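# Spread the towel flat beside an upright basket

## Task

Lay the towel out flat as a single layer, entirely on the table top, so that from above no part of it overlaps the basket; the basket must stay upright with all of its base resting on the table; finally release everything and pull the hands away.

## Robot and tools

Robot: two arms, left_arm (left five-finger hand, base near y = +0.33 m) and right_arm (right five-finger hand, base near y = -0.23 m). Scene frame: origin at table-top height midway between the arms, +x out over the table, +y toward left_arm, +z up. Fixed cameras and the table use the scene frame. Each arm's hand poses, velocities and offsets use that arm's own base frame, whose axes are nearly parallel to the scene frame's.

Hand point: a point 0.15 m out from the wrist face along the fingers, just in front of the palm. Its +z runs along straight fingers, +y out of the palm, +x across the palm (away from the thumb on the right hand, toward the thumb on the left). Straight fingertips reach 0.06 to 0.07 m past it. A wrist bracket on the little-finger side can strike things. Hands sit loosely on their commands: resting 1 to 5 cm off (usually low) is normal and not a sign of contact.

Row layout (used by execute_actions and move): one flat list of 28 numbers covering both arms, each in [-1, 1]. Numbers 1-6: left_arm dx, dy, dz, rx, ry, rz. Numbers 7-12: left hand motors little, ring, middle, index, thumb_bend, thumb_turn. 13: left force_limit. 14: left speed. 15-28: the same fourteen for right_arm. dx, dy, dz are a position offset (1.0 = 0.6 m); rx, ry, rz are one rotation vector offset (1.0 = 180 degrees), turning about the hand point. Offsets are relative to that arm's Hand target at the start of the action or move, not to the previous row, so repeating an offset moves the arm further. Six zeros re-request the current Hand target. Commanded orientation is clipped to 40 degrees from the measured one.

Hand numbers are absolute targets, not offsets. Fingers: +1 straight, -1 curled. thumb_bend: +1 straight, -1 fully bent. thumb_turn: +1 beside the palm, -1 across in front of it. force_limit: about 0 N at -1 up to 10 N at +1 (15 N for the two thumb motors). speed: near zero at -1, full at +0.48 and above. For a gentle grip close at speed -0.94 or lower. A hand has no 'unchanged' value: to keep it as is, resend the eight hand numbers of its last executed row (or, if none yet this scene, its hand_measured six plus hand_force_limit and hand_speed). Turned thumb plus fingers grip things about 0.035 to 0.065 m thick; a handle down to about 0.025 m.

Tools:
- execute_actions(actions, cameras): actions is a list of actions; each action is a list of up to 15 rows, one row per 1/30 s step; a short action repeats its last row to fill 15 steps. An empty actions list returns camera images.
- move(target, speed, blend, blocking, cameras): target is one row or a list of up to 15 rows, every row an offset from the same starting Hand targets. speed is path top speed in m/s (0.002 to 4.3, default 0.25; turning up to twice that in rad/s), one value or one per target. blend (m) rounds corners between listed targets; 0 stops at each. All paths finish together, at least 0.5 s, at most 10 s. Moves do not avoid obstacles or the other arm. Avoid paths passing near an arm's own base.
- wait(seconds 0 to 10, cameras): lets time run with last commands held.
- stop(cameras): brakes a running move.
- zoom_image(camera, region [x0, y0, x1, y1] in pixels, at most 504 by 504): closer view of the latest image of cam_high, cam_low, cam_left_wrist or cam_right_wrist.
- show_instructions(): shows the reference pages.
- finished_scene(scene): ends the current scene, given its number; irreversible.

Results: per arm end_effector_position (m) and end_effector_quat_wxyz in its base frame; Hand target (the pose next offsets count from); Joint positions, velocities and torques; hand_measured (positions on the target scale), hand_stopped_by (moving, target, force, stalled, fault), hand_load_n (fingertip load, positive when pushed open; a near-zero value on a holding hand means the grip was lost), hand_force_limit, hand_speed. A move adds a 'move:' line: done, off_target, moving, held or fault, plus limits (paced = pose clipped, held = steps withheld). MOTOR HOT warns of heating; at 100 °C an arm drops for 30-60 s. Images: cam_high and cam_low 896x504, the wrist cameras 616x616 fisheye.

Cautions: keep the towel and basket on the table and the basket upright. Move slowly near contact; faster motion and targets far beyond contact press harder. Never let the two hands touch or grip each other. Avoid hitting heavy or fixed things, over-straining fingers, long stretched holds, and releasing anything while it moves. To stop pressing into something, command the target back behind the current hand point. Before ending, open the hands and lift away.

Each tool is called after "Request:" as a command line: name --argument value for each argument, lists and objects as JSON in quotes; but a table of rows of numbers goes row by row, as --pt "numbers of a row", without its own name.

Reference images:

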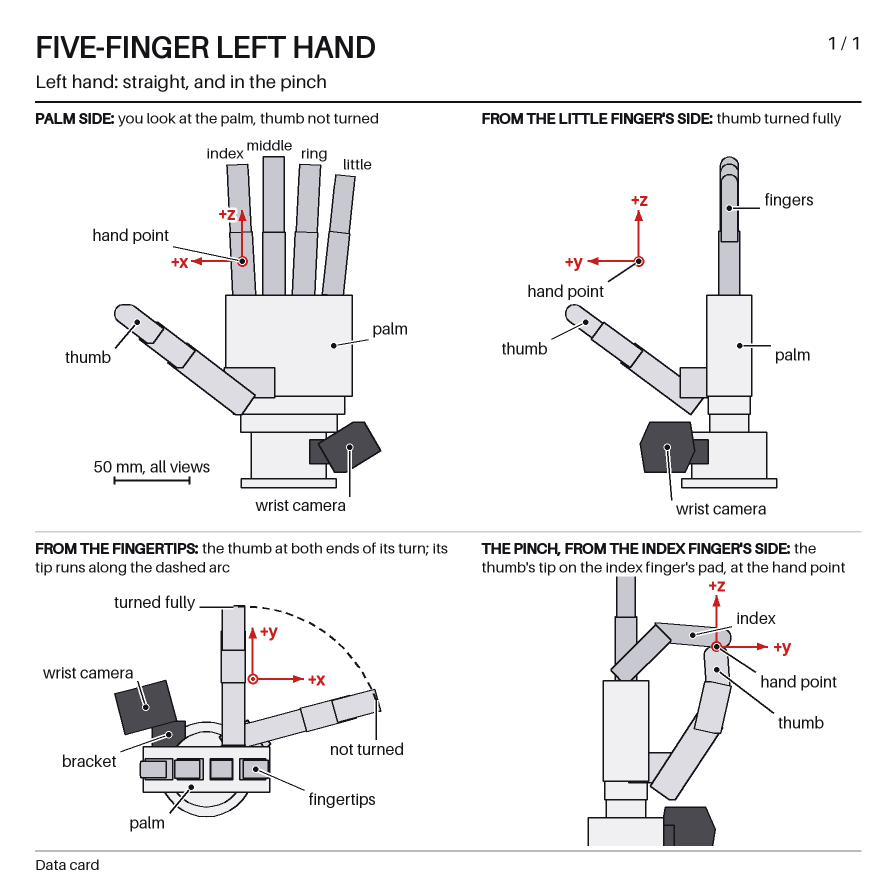

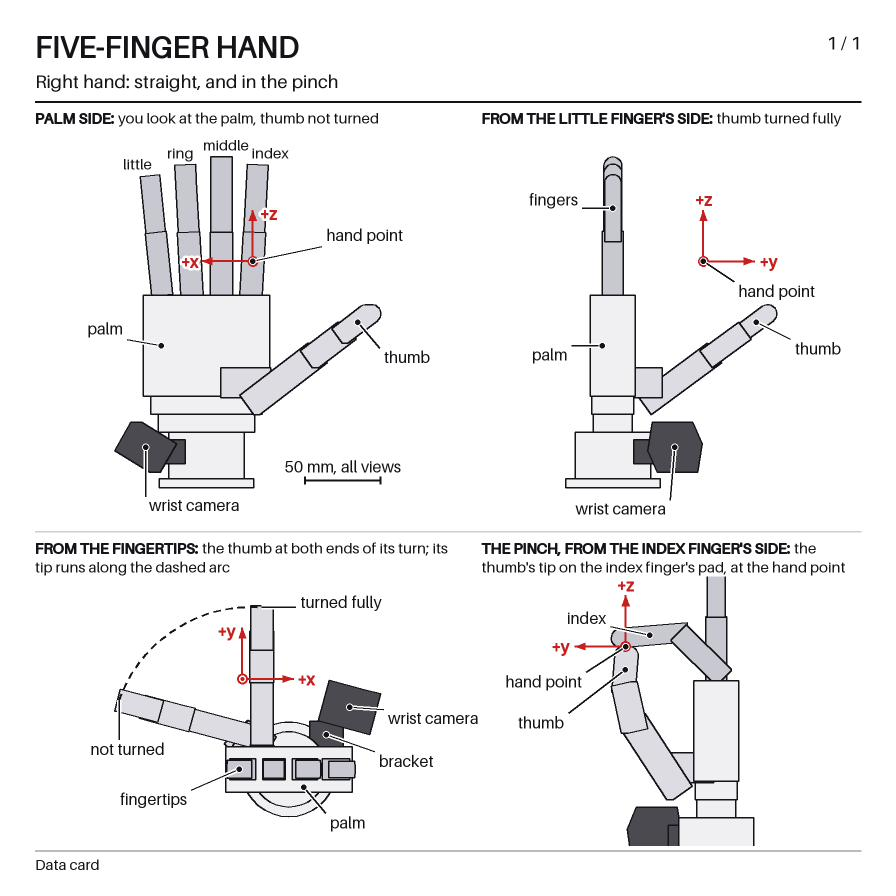

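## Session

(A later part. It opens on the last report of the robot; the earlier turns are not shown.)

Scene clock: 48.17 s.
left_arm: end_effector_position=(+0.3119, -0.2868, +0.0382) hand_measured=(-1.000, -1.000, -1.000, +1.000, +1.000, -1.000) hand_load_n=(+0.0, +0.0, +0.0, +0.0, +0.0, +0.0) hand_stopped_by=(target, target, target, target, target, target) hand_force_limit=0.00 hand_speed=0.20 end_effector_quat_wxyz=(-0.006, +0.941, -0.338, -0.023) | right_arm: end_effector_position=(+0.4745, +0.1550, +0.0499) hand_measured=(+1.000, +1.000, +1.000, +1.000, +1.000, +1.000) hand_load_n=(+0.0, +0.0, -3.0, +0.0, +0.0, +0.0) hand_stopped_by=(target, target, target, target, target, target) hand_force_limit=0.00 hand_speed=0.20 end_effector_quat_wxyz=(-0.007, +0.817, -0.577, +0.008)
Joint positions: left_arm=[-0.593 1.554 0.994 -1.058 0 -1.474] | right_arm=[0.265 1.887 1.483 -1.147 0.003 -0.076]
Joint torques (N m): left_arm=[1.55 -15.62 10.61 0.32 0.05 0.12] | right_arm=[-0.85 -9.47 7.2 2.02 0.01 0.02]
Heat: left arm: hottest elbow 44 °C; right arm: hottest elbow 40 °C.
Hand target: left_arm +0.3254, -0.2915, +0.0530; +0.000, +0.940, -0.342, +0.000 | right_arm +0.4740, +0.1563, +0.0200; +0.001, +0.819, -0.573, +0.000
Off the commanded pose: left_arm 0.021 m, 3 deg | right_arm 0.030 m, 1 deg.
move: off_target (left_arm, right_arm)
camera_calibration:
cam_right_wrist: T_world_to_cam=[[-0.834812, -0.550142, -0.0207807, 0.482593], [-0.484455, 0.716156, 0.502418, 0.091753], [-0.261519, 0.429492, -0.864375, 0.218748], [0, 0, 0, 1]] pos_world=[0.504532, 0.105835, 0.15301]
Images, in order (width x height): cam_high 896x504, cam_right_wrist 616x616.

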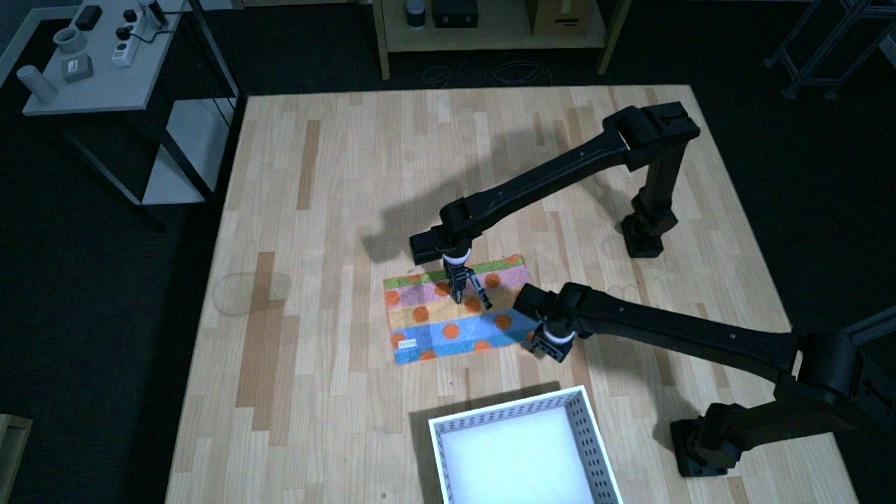

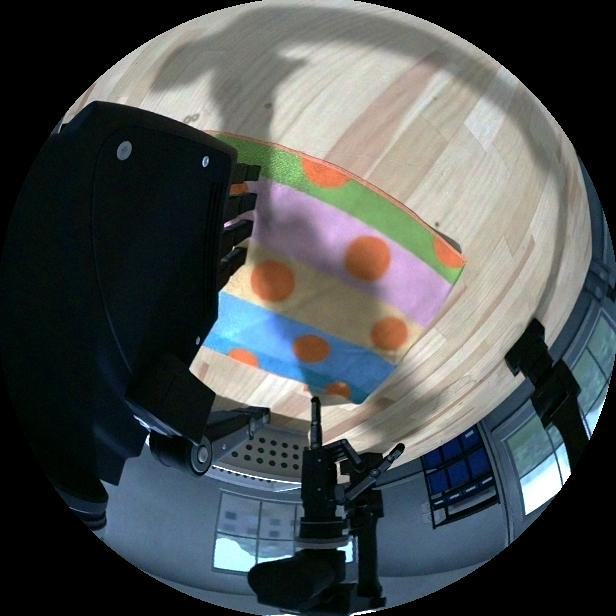

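Request:
move --target '[-0.009,-0.0208,-0.005,0,0,0,-1,-1,-1,1,1,-1,0,0.2,0.0,0.0,0,0,0,0,1,1,1,1,1,1,0,0.2]' --speed 0.1 --cameras '["cam_high","cam_right_wrist"]'

Request:
zoom_image --camera "cam_high" --region '[505, 320, 550, 360]'

Request:
zoom_image --camera "cam_right_wrist" --region '[250, 330, 370, 430]'

Scene clock: 52.73 s.
left_arm: end_effector_position=(+0.3099, -0.2917, +0.0383) hand_measured=(-1.000, -1.000, -1.000, +1.000, +1.000, -1.000) hand_load_n=(+0.0, +0.0, +0.0, +0.0, +0.0, +0.0) hand_stopped_by=(target, target, target, target, target, target) hand_force_limit=0.00 hand_speed=0.20 end_effector_quat_wxyz=(-0.005, +0.939, -0.344, -0.020) | right_arm: end_effector_position=(+0.4745, +0.1550, +0.0499) hand_measured=(+1.000, +1.000, +1.000, +1.000, +1.000, +1.000) hand_load_n=(+0.0, +0.0, -3.0, +0.0, +0.0, +0.0) hand_stopped_by=(target, target, target, target, target, target) hand_force_limit=0.00 hand_speed=0.20 end_effector_quat_wxyz=(-0.007, +0.817, -0.577, +0.008)
Joint positions: left_arm=[-0.606 1.554 0.994 -1.052 0 -1.474] | right_arm=[0.265 1.887 1.483 -1.147 0.003 -0.076]
Joint torques (N m): left_arm=[-0.15 -14.86 10.93 0.39 0.1 -0.21] | right_arm=[-0.38 -9.17 7.12 2.32 0.03 0.01]
Heat: left arm: hottest elbow 44 °C; right arm: hottest elbow 40 °C.
Hand target: left_arm +0.3200, -0.3040, +0.0500; +0.000, +0.940, -0.342, +0.000 | right_arm +0.4740, +0.1563, +0.0200; +0.001, +0.819, -0.573, +0.000
Off the commanded pose: left_arm 0.020 m, 2 deg | right_arm 0.030 m, 1 deg.
move: off_target (left_arm, right_arm)
camera_calibration:
cam_right_wrist: T_world_to_cam=[[-0.834812, -0.550142, -0.0207807, 0.482593], [-0.484455, 0.716156, 0.502418, 0.091753], [-0.261519, 0.429492, -0.864375, 0.218748], [0, 0, 0, 1]] pos_world=[0.504532, 0.105835, 0.15301]
Images, in order (width x height): cam_high 896x504, cam_right_wrist 616x616.

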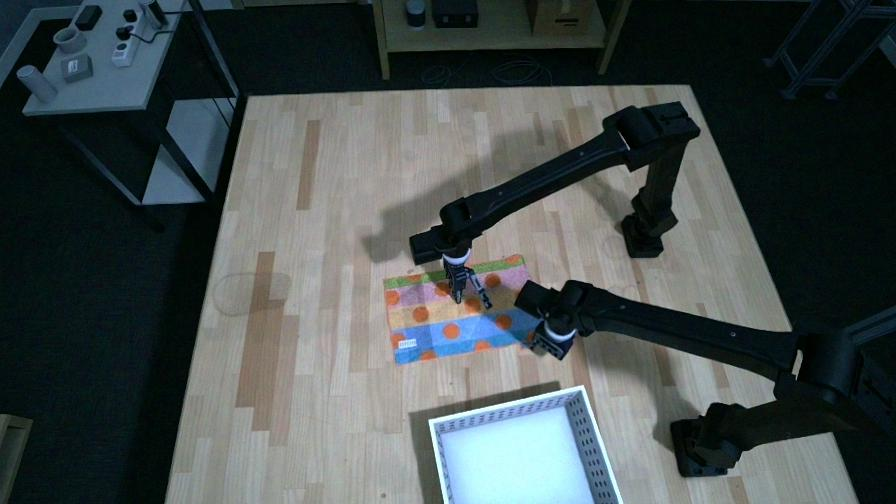

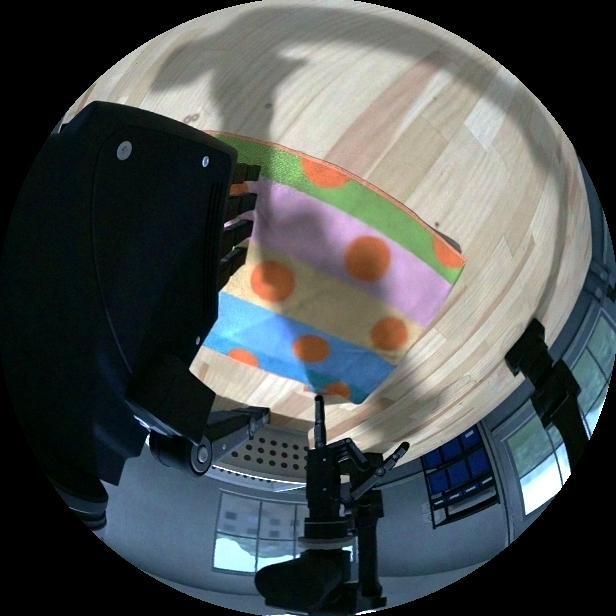

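Scaled by 11.200 from the camera's 896x504 image, which has a finer 1280x720 frame.

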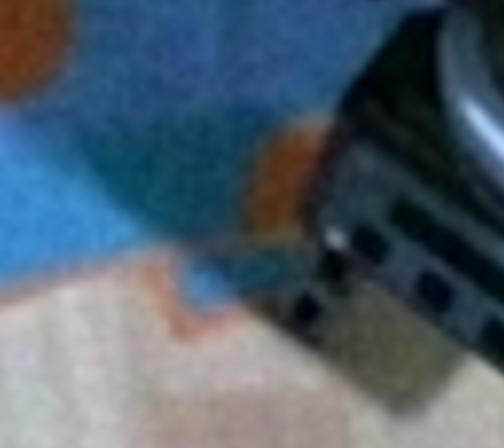

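Scaled by 4.200 from the camera's 616x616 image, which has a finer 880x880 frame.

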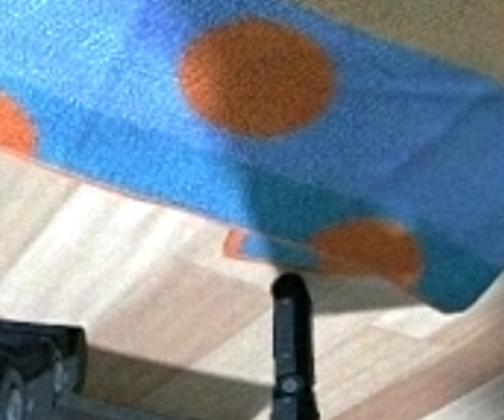

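Request:
move --target '[0.024,-0.004,0.012,0,0,0,-1,-1,-1,1,1,-1,0,0.2,0.0,0.0,0,0,0,0,1,1,1,1,1,1,0,0.2]' --speed 0.1 --cameras '["cam_high","cam_right_wrist"]'

Request:
zoom_image --camera "cam_high" --region '[505, 320, 550, 360]'

Request:
zoom_image --camera "cam_right_wrist" --region '[250, 330, 370, 430]'

Scene clock: 54.23 s.
left_arm: end_effector_position=(+0.3206, -0.2991, +0.0495) hand_measured=(-1.000, -1.000, -1.000, +1.000, +1.000, -1.000) hand_load_n=(+0.0, +0.5, +0.0, +0.0, +0.0, +0.0) hand_stopped_by=(target, target, target, target, target, target) hand_force_limit=0.00 hand_speed=0.20 end_effector_quat_wxyz=(-0.002, +0.939, -0.344, -0.008) | right_arm: end_effector_position=(+0.4745, +0.1550, +0.0499) hand_measured=(+1.000, +1.000, +1.000, +1.000, +1.000, +1.000) hand_load_n=(+0.0, +0.0, -3.0, +0.0, +0.0, +0.0) hand_stopped_by=(target, target, target, target, target, target) hand_force_limit=0.00 hand_speed=0.20 end_effector_quat_wxyz=(-0.007, +0.817, -0.577, +0.008)
Joint positions: left_arm=[-0.606 1.554 1.027 -1.061 0 -1.474] | right_arm=[0.265 1.887 1.483 -1.147 0.003 -0.076]
Joint torques (N m): left_arm=[1.08 -13.45 12.55 -0.03 0.08 -0.05] | right_arm=[-0.85 -9.76 7.04 2.21 -0.01 0.06]
Heat: left arm: hottest elbow 45 °C; right arm: hottest elbow 40 °C.
Hand target: left_arm +0.3343, -0.3064, +0.0572; +0.000, +0.940, -0.342, +0.000 | right_arm +0.4740, +0.1563, +0.0200; +0.001, +0.819, -0.573, +0.000
Off the commanded pose: left_arm 0.017 m, 1 deg | right_arm 0.030 m, 1 deg.
move: off_target (left_arm, right_arm)
camera_calibration:
cam_right_wrist: T_world_to_cam=[[-0.834812, -0.550142, -0.0207807, 0.482593], [-0.484455, 0.716156, 0.502418, 0.091753], [-0.261519, 0.429492, -0.864375, 0.218748], [0, 0, 0, 1]] pos_world=[0.504532, 0.105835, 0.15301]
Images, in order (width x height): cam_high 896x504, cam_right_wrist 616x616.

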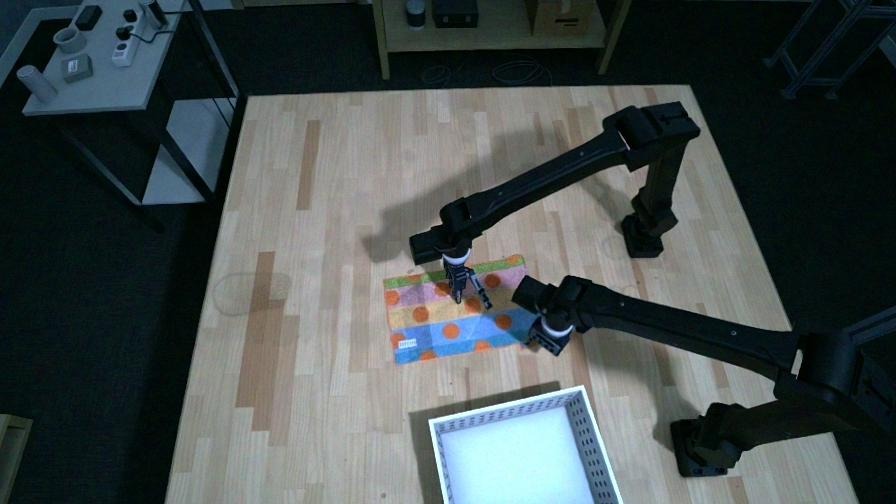

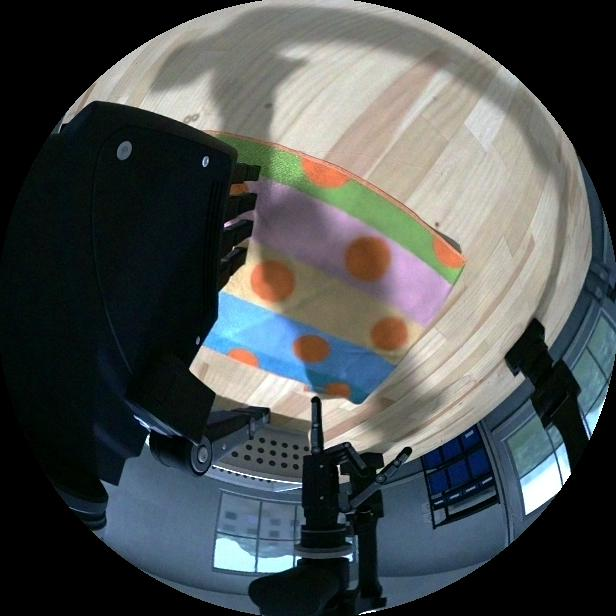

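Scaled by 11.200 from the camera's 896x504 image, which has a finer 1280x720 frame.

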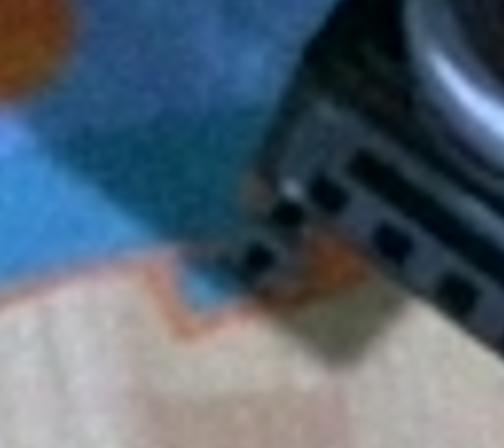

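Scaled by 4.200 from the camera's 616x616 image, which has a finer 880x880 frame.

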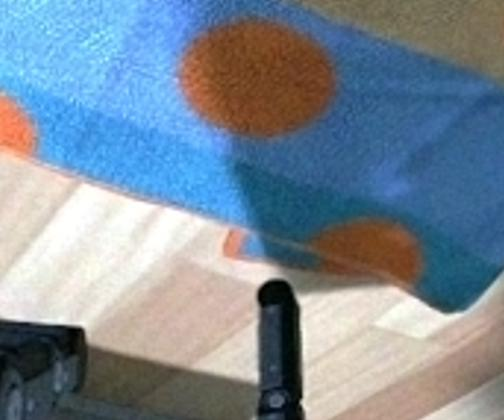

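Request:
move --pt "-0.023 0.0132 -0.0653 0 0 0 -1 -1 -1 1 1 -1 0 0.2 0.0 0.0 0 0 0 0 1 1 1 1 1 1 0 0.2" --pt "-0.19 -0.03 -0.07 0 0 0 -1 -1 -1 1 1 -1 0 0.2 0.0 0.0 0 0 0 0 1 1 1 1 1 1 0 0.2" --speed 0.08 --cameras '["cam_high","cam_right_wrist"]'

Request:
zoom_image --camera "cam_high" --region '[480, 240, 600, 370]'

Request:
zoom_image --camera "cam_right_wrist" --region '[250, 260, 470, 430]'

Scene clock: 58.17 s.
left_arm: end_effector_position=(+0.2399, -0.3298, +0.0321) hand_measured=(-1.000, -1.000, -1.000, +1.000, +1.000, -1.000) hand_load_n=(+0.0, +0.0, +0.0, +0.5, +0.0, +0.0) hand_stopped_by=(target, target, target, target, target, target) hand_force_limit=0.00 hand_speed=0.20 end_effector_quat_wxyz=(+0.006, +0.941, -0.336, +0.024) | right_arm: end_effector_position=(+0.4748, +0.1550, +0.0498) hand_measured=(+1.000, +1.000, +1.000, +1.000, +1.000, +1.000) hand_load_n=(+0.0, +0.0, -3.0, +0.0, +0.0, +0.0) hand_stopped_by=(target, target, target, target, target, target) hand_force_limit=0.00 hand_speed=0.20 end_effector_quat_wxyz=(-0.007, +0.817, -0.576, +0.008)
Joint positions: left_arm=[-0.809 1.436 0.834 -0.92 -0.011 -1.692] | right_arm=[0.265 1.887 1.483 -1.146 0.003 -0.077]
Joint torques (N m): left_arm=[-0.85 -10.7 6.04 0.14 0.45 -0.16] | right_arm=[-1.44 -9.93 7.09 2.15 0 0.05]
Heat: left arm: hottest elbow 45 °C; right arm: hottest elbow 40 °C.
Hand target: left_arm +0.2203, -0.3243, +0.0151; +0.000, +0.940, -0.342, +0.000 | right_arm +0.4740, +0.1563, +0.0199; +0.001, +0.819, -0.573, +0.000
Off the commanded pose: left_arm 0.026 m, 3 deg | right_arm 0.030 m, 1 deg.
move: off_target (left_arm, right_arm)
camera_calibration:
cam_right_wrist: T_world_to_cam=[[-0.834168, -0.551074, -0.0219335, 0.48271], [-0.485845, 0.715446, 0.502086, 0.0926774], [-0.260995, 0.429481, -0.864539, 0.218561], [0, 0, 0, 1]] pos_world=[0.504732, 0.105835, 0.15301]
Images, in order (width x height): cam_high 896x504, cam_right_wrist 616x616.

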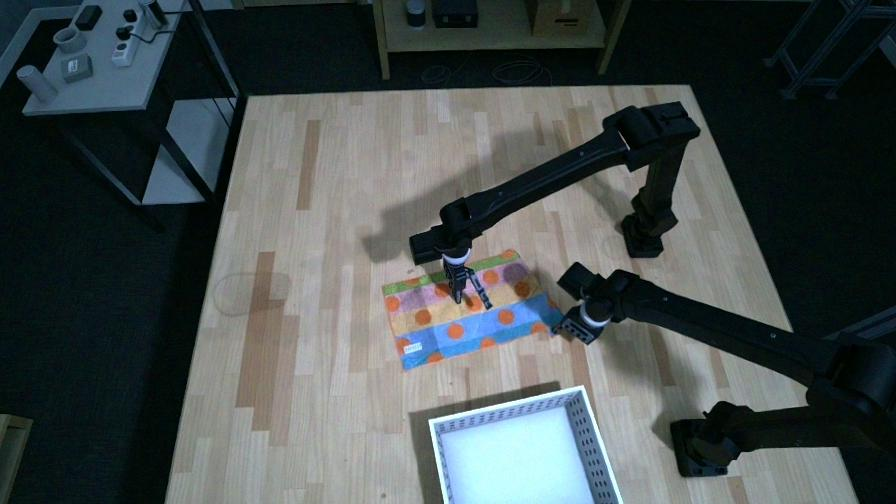

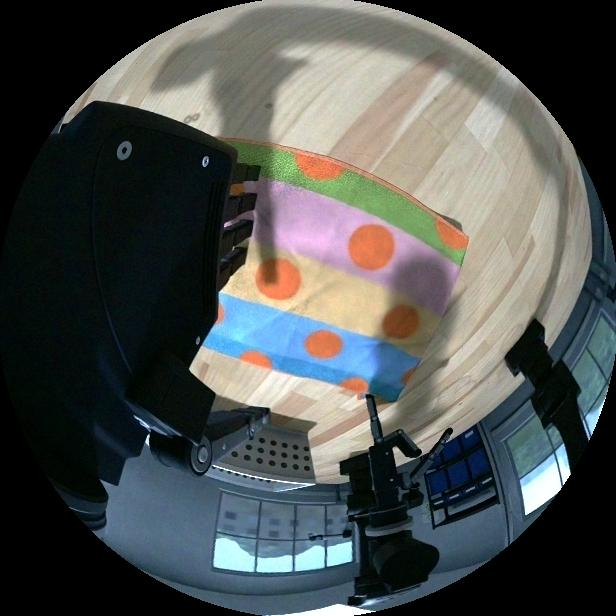

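Scaled by 3.877 from the camera's 896x504 image, which has a finer 1280x720 frame.

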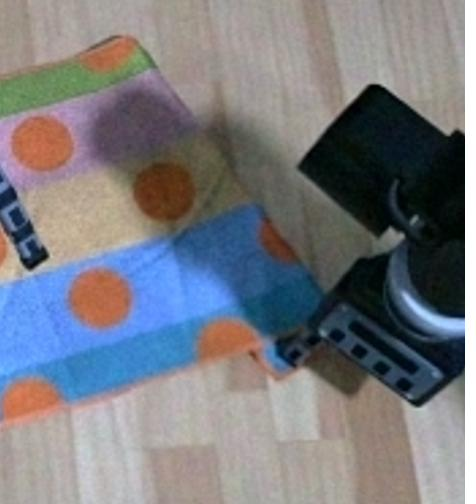

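Scaled by 2.291 from the camera's 616x616 image, which has a finer 880x880 frame.

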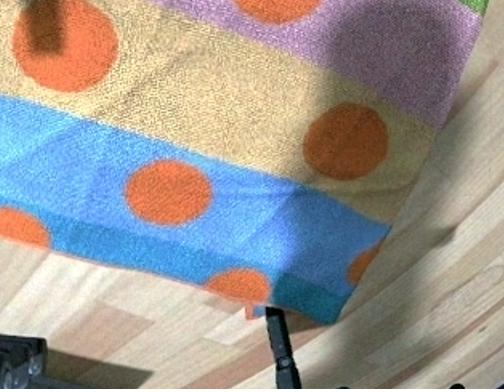

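Request:
move --target '[-0.113,-0.043,0.0,0,0,0,-1,-1,-1,1,1,-1,0,0.2,0.0,0.0,0,0,0,0,1,1,1,1,1,1,0,0.2]' --speed 0.08 --cameras '["cam_high","cam_right_wrist"]'

Request:
zoom_image --camera "cam_high" --region '[490, 240, 610, 360]'

Request:
zoom_image --camera "cam_right_wrist" --region '[300, 260, 480, 430]'

Scene clock: 62.07 s.
left_arm: end_effector_position=(+0.1751, -0.3582, +0.0318) hand_measured=(-1.000, -1.000, -1.000, +1.000, +1.000, -1.000) hand_load_n=(+0.0, +0.0, +0.0, +0.5, -0.5, +0.0) hand_stopped_by=(target, target, target, target, target, target) hand_force_limit=0.00 hand_speed=0.20 end_effector_quat_wxyz=(+0.008, +0.943, -0.331, +0.026) | right_arm: end_effector_position=(+0.4748, +0.1550, +0.0498) hand_measured=(+1.000, +1.000, +1.000, +1.000, +1.000, +1.000) hand_load_n=(+0.0, +0.0, -3.0, +0.0, -0.5, +0.5) hand_stopped_by=(target, target, target, target, target, target) hand_force_limit=0.00 hand_speed=0.20 end_effector_quat_wxyz=(-0.007, +0.817, -0.576, +0.008)
Joint positions: left_arm=[-1.007 1.388 0.783 -0.915 -0.021 -1.903] | right_arm=[0.265 1.887 1.483 -1.146 0.003 -0.077]
Joint torques (N m): left_arm=[-1.08 -10.05 5.91 0.08 0.78 -0.08] | right_arm=[-1.26 -9.88 7.06 2.11 0.05 0.07]
Heat: left arm: hottest elbow 44 °C; right arm: hottest elbow 40 °C.
Hand target: left_arm +0.1525, -0.3501, +0.0150; +0.000, +0.940, -0.341, +0.000 | right_arm +0.4740, +0.1563, +0.0199; +0.001, +0.819, -0.573, +0.000
Off the commanded pose: left_arm 0.029 m, 3 deg | right_arm 0.030 m, 1 deg.
move: off_target (left_arm, right_arm)
camera_calibration:
cam_right_wrist: T_world_to_cam=[[-0.834168, -0.551074, -0.0219335, 0.48271], [-0.485845, 0.715446, 0.502086, 0.0926774], [-0.260995, 0.429481, -0.864539, 0.218561], [0, 0, 0, 1]] pos_world=[0.504732, 0.105835, 0.15301]
Images, in order (width x height): cam_high 896x504, cam_right_wrist 616x616.

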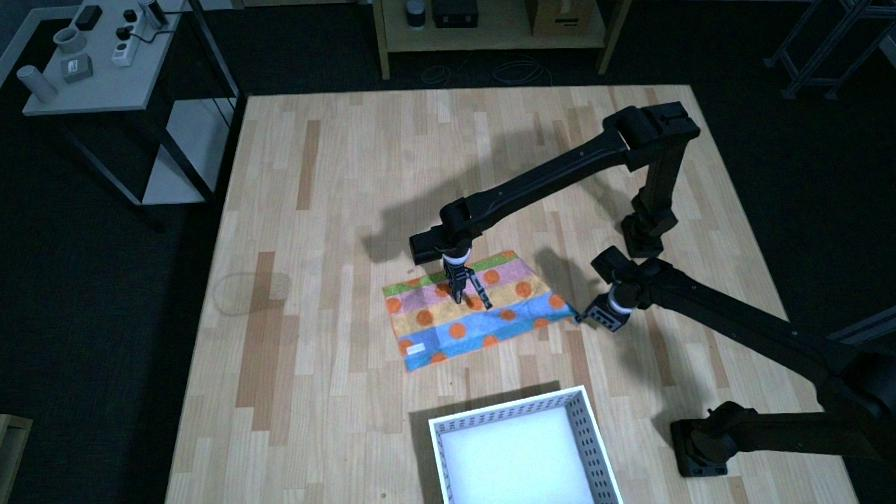

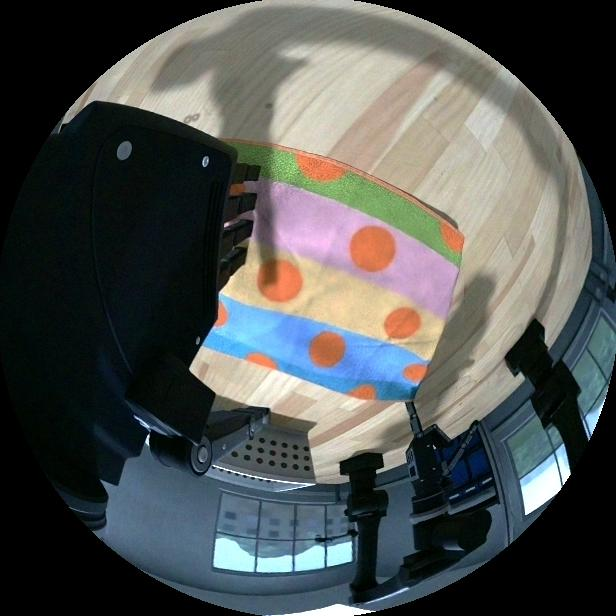

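Scaled by 4.200 from the camera's 896x504 image, which has a finer 1280x720 frame.

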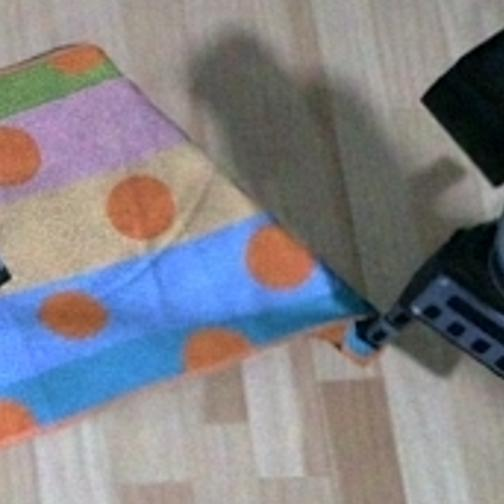

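Scaled by 2.800 from the camera's 616x616 image, which has a finer 880x880 frame.

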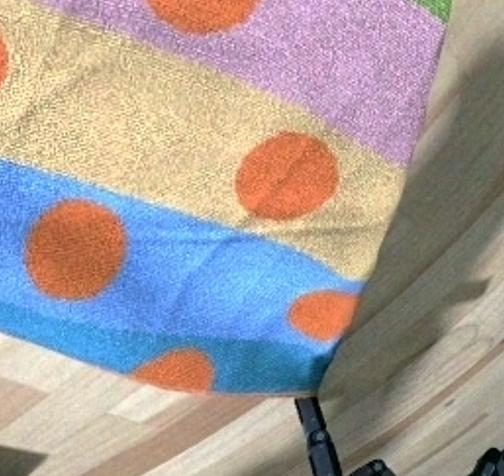

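Request:
move --target '[-0.0758,-0.0272,0.0,0,0,-0.083,-1,-1,-1,1,1,-1,0,0.2,0.0,0.0,0,0,0,0,1,1,1,1,1,1,0,0.2]' --speed 0.08 --cameras '["cam_high","cam_right_wrist","cam_left_wrist"]'

Request:
zoom_image --camera "cam_high" --region '[500, 240, 620, 360]'

Request:
zoom_image --camera "cam_right_wrist" --region '[340, 290, 500, 450]'

Scene clock: 66.03 s.
left_arm: end_effector_position=(+0.1375, -0.3712, +0.0312) hand_measured=(-1.000, -1.000, -1.000, +1.000, +1.000, -1.000) hand_load_n=(+0.0, +0.0, +0.0, +0.5, +0.0, +0.0) hand_stopped_by=(target, target, target, target, target, target) hand_force_limit=0.00 hand_speed=0.20 end_effector_quat_wxyz=(+0.005, +0.905, -0.424, +0.034) | right_arm: end_effector_position=(+0.4748, +0.1548, +0.0498) hand_measured=(+1.000, +1.000, +1.000, +1.000, +1.000, +1.000) hand_load_n=(+0.0, +0.0, -3.5, -1.0, +0.0, +0.0) hand_stopped_by=(target, target, target, target, target, target) hand_force_limit=0.00 hand_speed=0.20 end_effector_quat_wxyz=(-0.007, +0.818, -0.575, +0.008)
Joint positions: left_arm=[-1.1 1.388 0.783 -0.907 -0.034 -1.794] | right_arm=[0.265 1.887 1.483 -1.146 0.003 -0.08]
Joint torques (N m): left_arm=[-1.96 -8.82 7.39 -0.27 1.27 0.36] | right_arm=[-1.32 -10.52 7.04 2.1 0.04 0.1]
Heat: left arm: hottest elbow 44 °C; right arm: hottest elbow 40 °C.
Hand target: left_arm +0.1070, -0.3664, +0.0150; +0.000, +0.887, -0.461, +0.000 | right_arm +0.4740, +0.1563, +0.0199; +0.001, +0.819, -0.573, +0.000
Off the commanded pose: left_arm 0.035 m, 6 deg | right_arm 0.030 m, 1 deg.
move: off_target (left_arm, right_arm)
camera_calibration:
cam_left_wrist: T_world_to_cam=[[0.919855, 0.386811, 0.0651499, 0.0168731], [0.277306, -0.758725, 0.589439, -0.34078], [0.277432, -0.524131, -0.805182, -0.0927587], [0, 0, 0, 1]] pos_world=[0.104714, -0.313703, 0.125082]
cam_right_wrist: T_world_to_cam=[[-0.832498, -0.553595, -0.0218914, 0.482158], [-0.48801, 0.714019, 0.502018, 0.0940517], [-0.262284, 0.428612, -0.86458, 0.219379], [0, 0, 0, 1]] pos_world=[0.504833, 0.105737, 0.153011]
Images, in order (width x height): cam_high 896x504, cam_left_wrist 616x616, cam_right_wrist 616x616.

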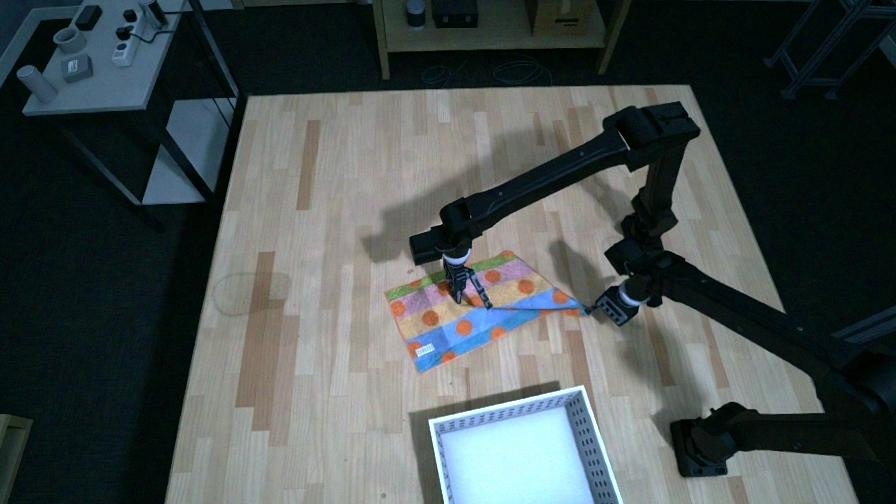

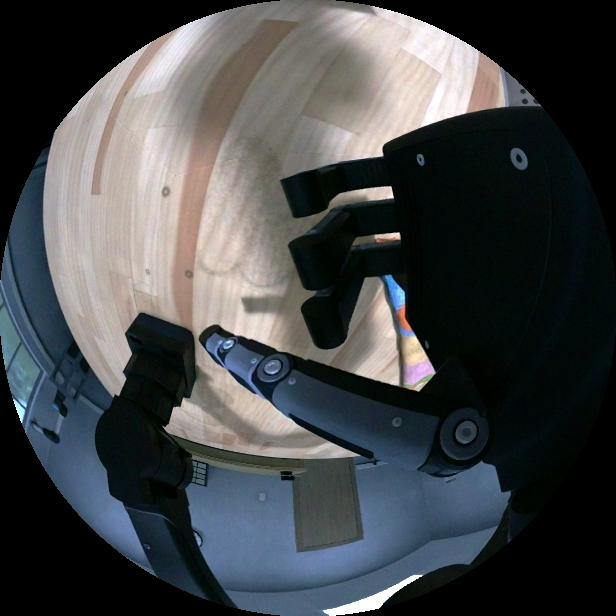

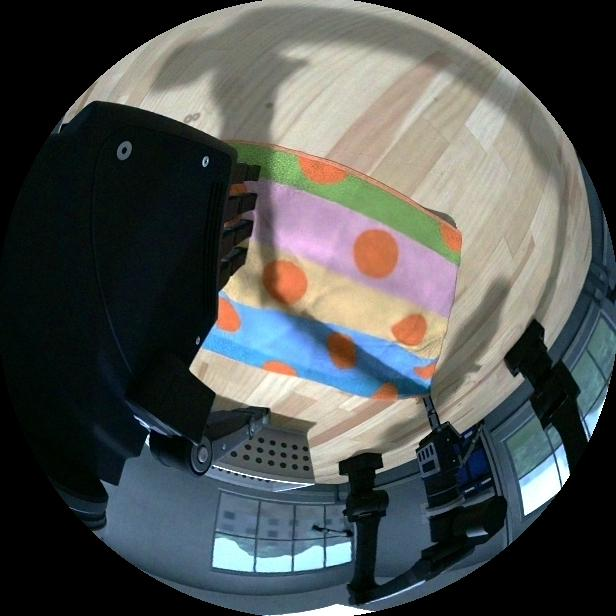

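Scaled by 4.200 from the camera's 896x504 image, which has a finer 1280x720 frame.

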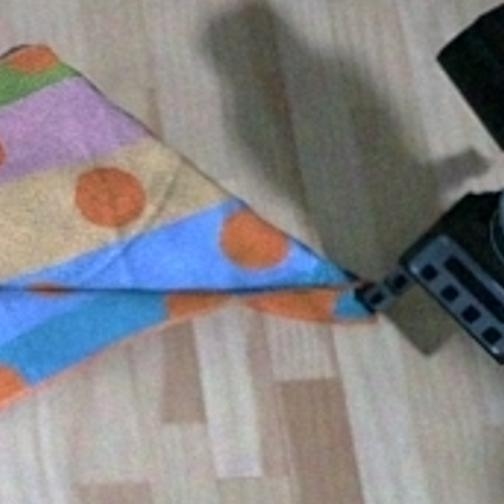

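Scaled by 3.150 from the camera's 616x616 image, which has a finer 880x880 frame.

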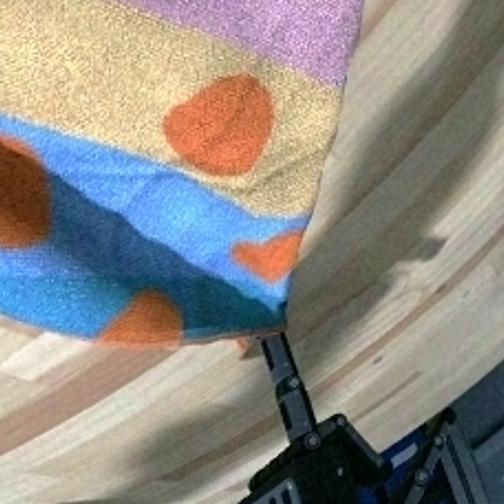

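Request:
move --pt "0.04 0.02 0.08 0 0 0.0 -1 -1 -1 1 1 -1 0 0.2 0.0 0.0 0 0 0 0 1 1 1 1 1 1 0 0.2" --pt "0.04 0.18 0.14 0 0 0.05 -1 -1 -1 0 1 -1 0 0.2 0.0 0.0 0 0 0 0 1 1 1 1 1 1 0 0.2" --speed 0.2 --cameras '["cam_high","cam_right_wrist","cam_left_wrist"]'

Request:
zoom_image --camera "cam_high" --region '[480, 240, 620, 360]'

Request:
zoom_image --camera "cam_right_wrist" --region '[340, 290, 500, 450]'

Scene clock: 69.33 s.
left_arm: end_effector_position=(+0.1306, -0.2611, +0.0962) hand_measured=(-1.000, -1.000, -1.000, +0.000, +1.000, -1.000) hand_load_n=(+0.0, +0.0, +0.0, +0.0, +0.0, +0.0) hand_stopped_by=(target, target, target, target, target, target) hand_force_limit=0.00 hand_speed=0.20 end_effector_quat_wxyz=(-0.002, +0.922, -0.388, -0.001) | right_arm: end_effector_position=(+0.4756, +0.1551, +0.0497) hand_measured=(+1.000, +1.000, +1.000, +1.000, +1.000, +1.000) hand_load_n=(+0.0, +0.0, -3.0, +0.5, +0.0, +0.0) hand_stopped_by=(target, target, target, target, target, target) hand_force_limit=0.00 hand_speed=0.20 end_effector_quat_wxyz=(-0.009, +0.818, -0.575, +0.009)
Joint positions: left_arm=[-0.913 1.043 0.704 -1.235 -0.003 -1.688] | right_arm=[0.265 1.887 1.483 -1.142 0.002 -0.081]
Joint torques (N m): left_arm=[1.67 -7.3 9.72 -0.01 0.19 0.1] | right_arm=[-0.5 -9.88 7.15 1.87 0.05 0.05]
Heat: left arm: hottest elbow 44 °C; right arm: hottest elbow 40 °C.
Hand target: left_arm +0.1310, -0.2584, +0.0991; +0.000, +0.921, -0.390, +0.000 | right_arm +0.4740, +0.1563, +0.0200; +0.001, +0.819, -0.573, +0.000
Off the commanded pose: left_arm 0.004 m, 0 deg | right_arm 0.030 m, 1 deg.
move: off_target (right_arm)
camera_calibration:
cam_left_wrist: T_world_to_cam=[[0.888711, 0.457586, 0.0284139, 0.00252957], [0.371558, -0.755164, 0.540067, -0.300274], [0.268585, -0.469406, -0.841142, 0.0380248], [0, 0, 0, 1]] pos_world=[0.0991083, -0.210065, 0.194081]
cam_right_wrist: T_world_to_cam=[[-0.832227, -0.55387, -0.0250146, 0.483049], [-0.489659, 0.713087, 0.501738, 0.0952278], [-0.26006, 0.429809, -0.864658, 0.218014], [0, 0, 0, 1]] pos_world=[0.505332, 0.105936, 0.152811]
Images, in order (width x height): cam_high 896x504, cam_left_wrist 616x616, cam_right_wrist 616x616.

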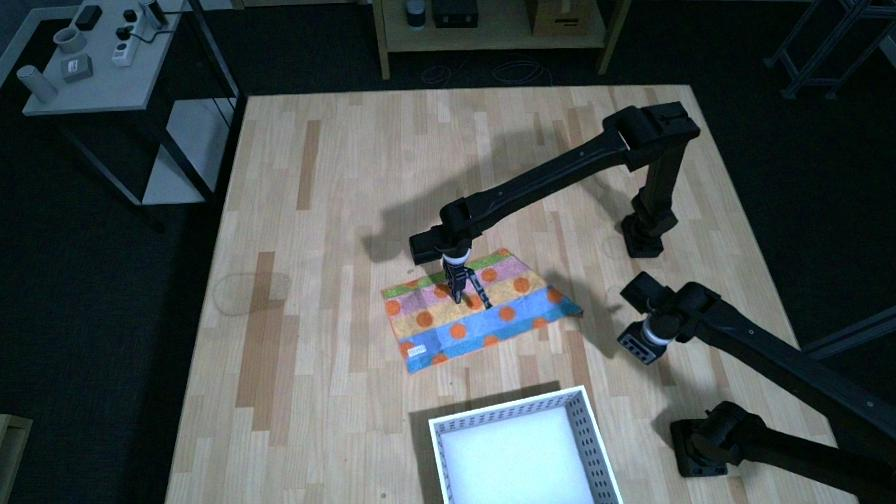

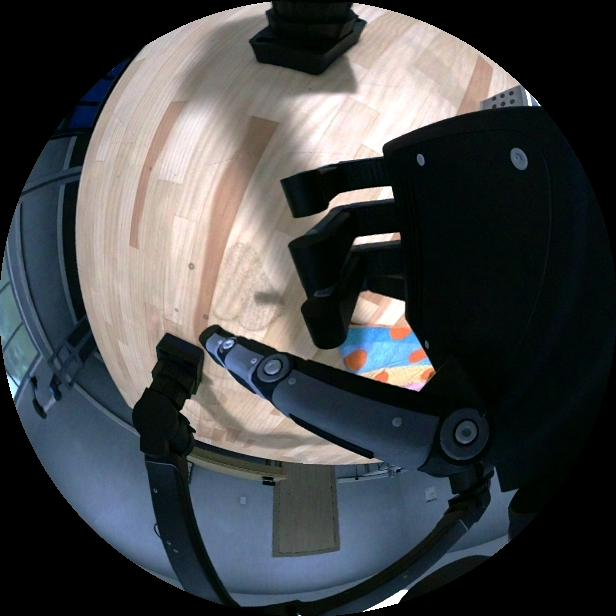

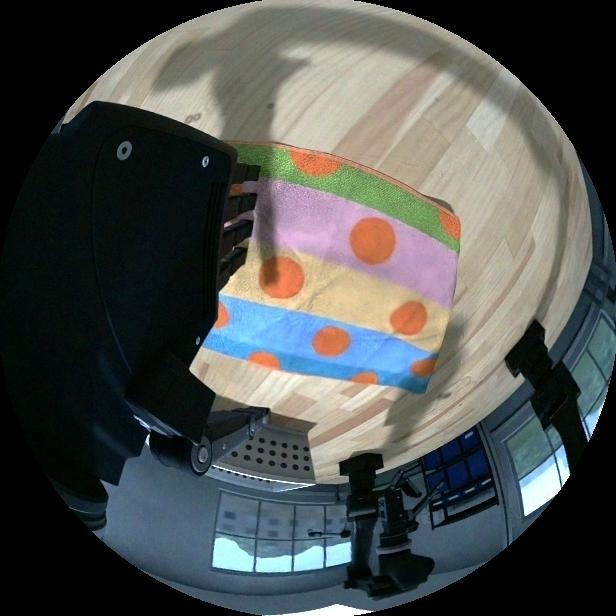

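Scaled by 3.600 from the camera's 896x504 image, which has a finer 1280x720 frame.

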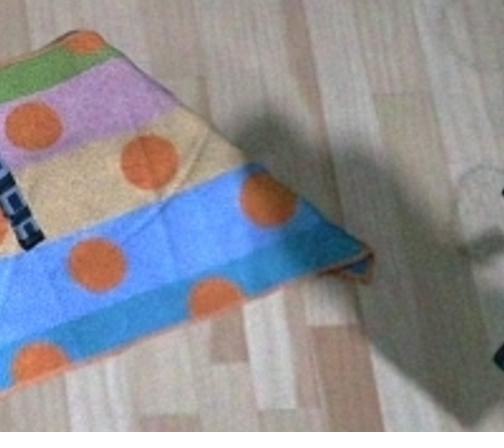

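Scaled by 3.150 from the camera's 616x616 image, which has a finer 880x880 frame.

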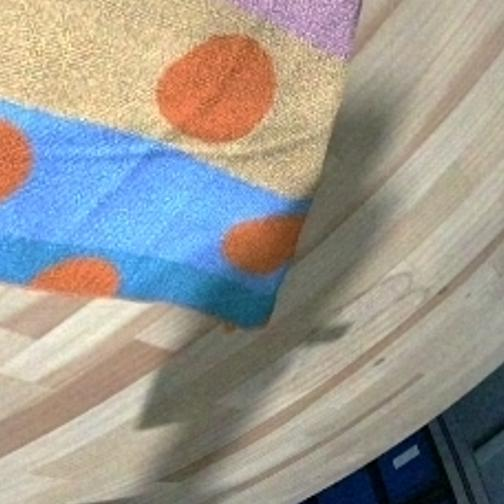

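Request:
move --pt "0 0 0 0 0 0 -1 -1 -1 0 1 -1 0 0.2 0.0 0.0 0.167 0 0 0 1 1 1 1 1 1 0 0.2" --pt "0 0 0 0 0 0 -1 -1 -1 0 1 -1 0 0.2 -0.044 -0.296 0.133 0 0 -0.4167 -1 -1 -1 0 1 1 0 0.2" --pt "0 0 0 0 0 0 -1 -1 -1 0 1 -1 0 0.2 -0.044 -0.296 0.037 0 0 -0.4167 -1 -1 -1 0 1 1 0 0.2" --speed 0.3 --cameras '["cam_high","cam_right_wrist"]'

Request:
zoom_image --camera "cam_high" --region '[370, 230, 610, 385]'

Request:
zoom_image --camera "cam_right_wrist" --region '[290, 210, 450, 350]'

Scene clock: 79.67 s.
left_arm: end_effector_position=(+0.1306, -0.2611, +0.0962) hand_measured=(-1.000, -1.000, -1.000, +0.000, +1.000, -1.000) hand_load_n=(+0.0, +0.0, +0.0, +0.0, +0.0, +0.0) hand_stopped_by=(target, target, target, target, target, target) hand_force_limit=0.00 hand_speed=0.20 end_effector_quat_wxyz=(-0.002, +0.922, -0.388, -0.001) | right_arm: end_effector_position=(+0.4466, -0.0186, +0.0537) hand_measured=(-1.000, -1.000, -1.000, +0.000, +1.000, +1.000) hand_load_n=(+0.5, +0.5, +0.0, +0.0, +0.0, +0.0) hand_stopped_by=(target, target, target, target, target, target) hand_force_limit=0.00 hand_speed=0.20 end_effector_quat_wxyz=(+0.005, -0.307, +0.952, -0.003)
Joint positions: left_arm=[-0.913 1.043 0.704 -1.235 -0.003 -1.688] | right_arm=[-0.183 1.663 1.175 -1.072 0.001 0.762]
Joint torques (N m): left_arm=[1.38 -7.36 9.7 -0.03 0.19 0.11] | right_arm=[-2.14 -8.18 8.17 0.9 -0.02 0.13]
Heat: left arm: hottest elbow 44 °C; right arm: hottest elbow 40 °C.
Hand target: left_arm +0.1310, -0.2584, +0.0991; +0.000, +0.921, -0.390, +0.000 | right_arm +0.4476, -0.0214, +0.0422; -0.001, -0.301, +0.954, +0.000
Off the commanded pose: left_arm 0.004 m, 0 deg | right_arm 0.012 m, 1 deg.
move: off_target (right_arm)
camera_calibration:
cam_right_wrist: T_world_to_cam=[[-0.761833, 0.647654, -0.0124511, 0.353109], [0.55062, 0.657579, 0.514206, -0.263405], [0.341215, 0.384883, -0.857577, 0.0189594], [0, 0, 0, 1]] pos_world=[0.407577, -0.0627804, 0.1561]
Images, in order (width x height): cam_high 896x504, cam_right_wrist 616x616.

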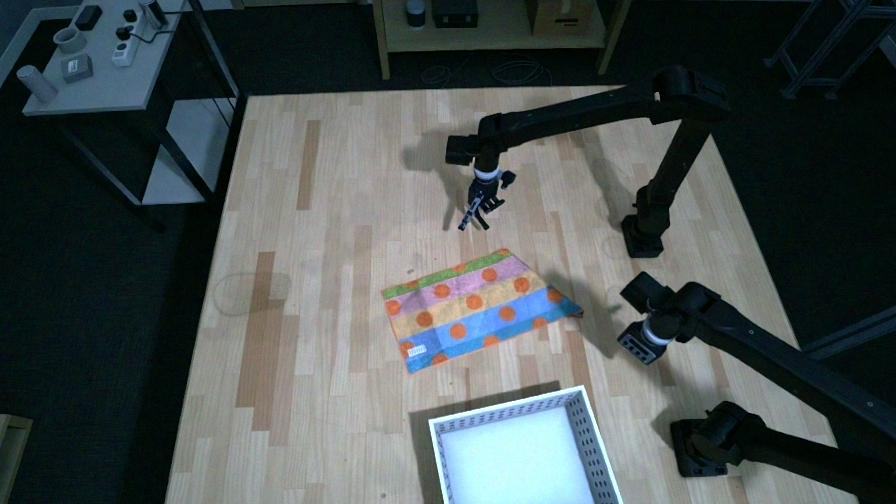

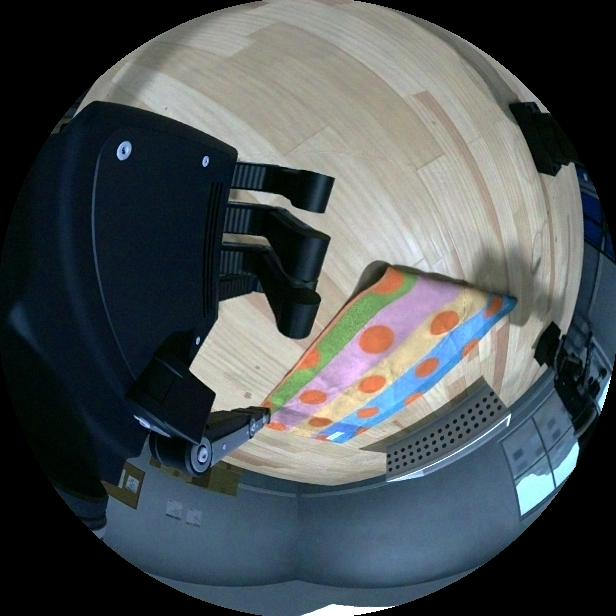

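Scaled by 2.100 from the camera's 896x504 image, which has a finer 1280x720 frame.

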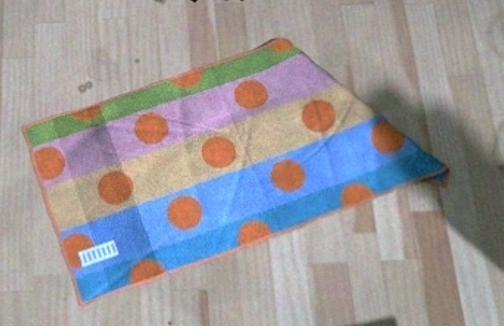

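Scaled by 3.150 from the camera's 616x616 image, which has a finer 880x880 frame.

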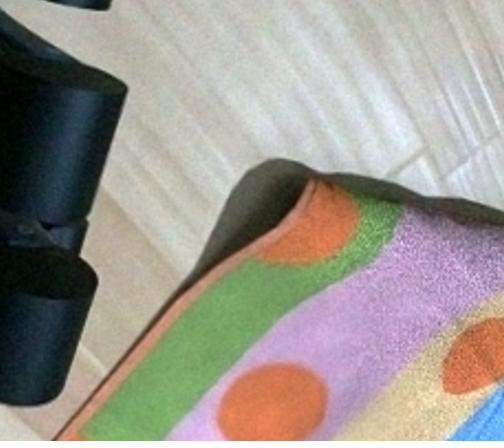

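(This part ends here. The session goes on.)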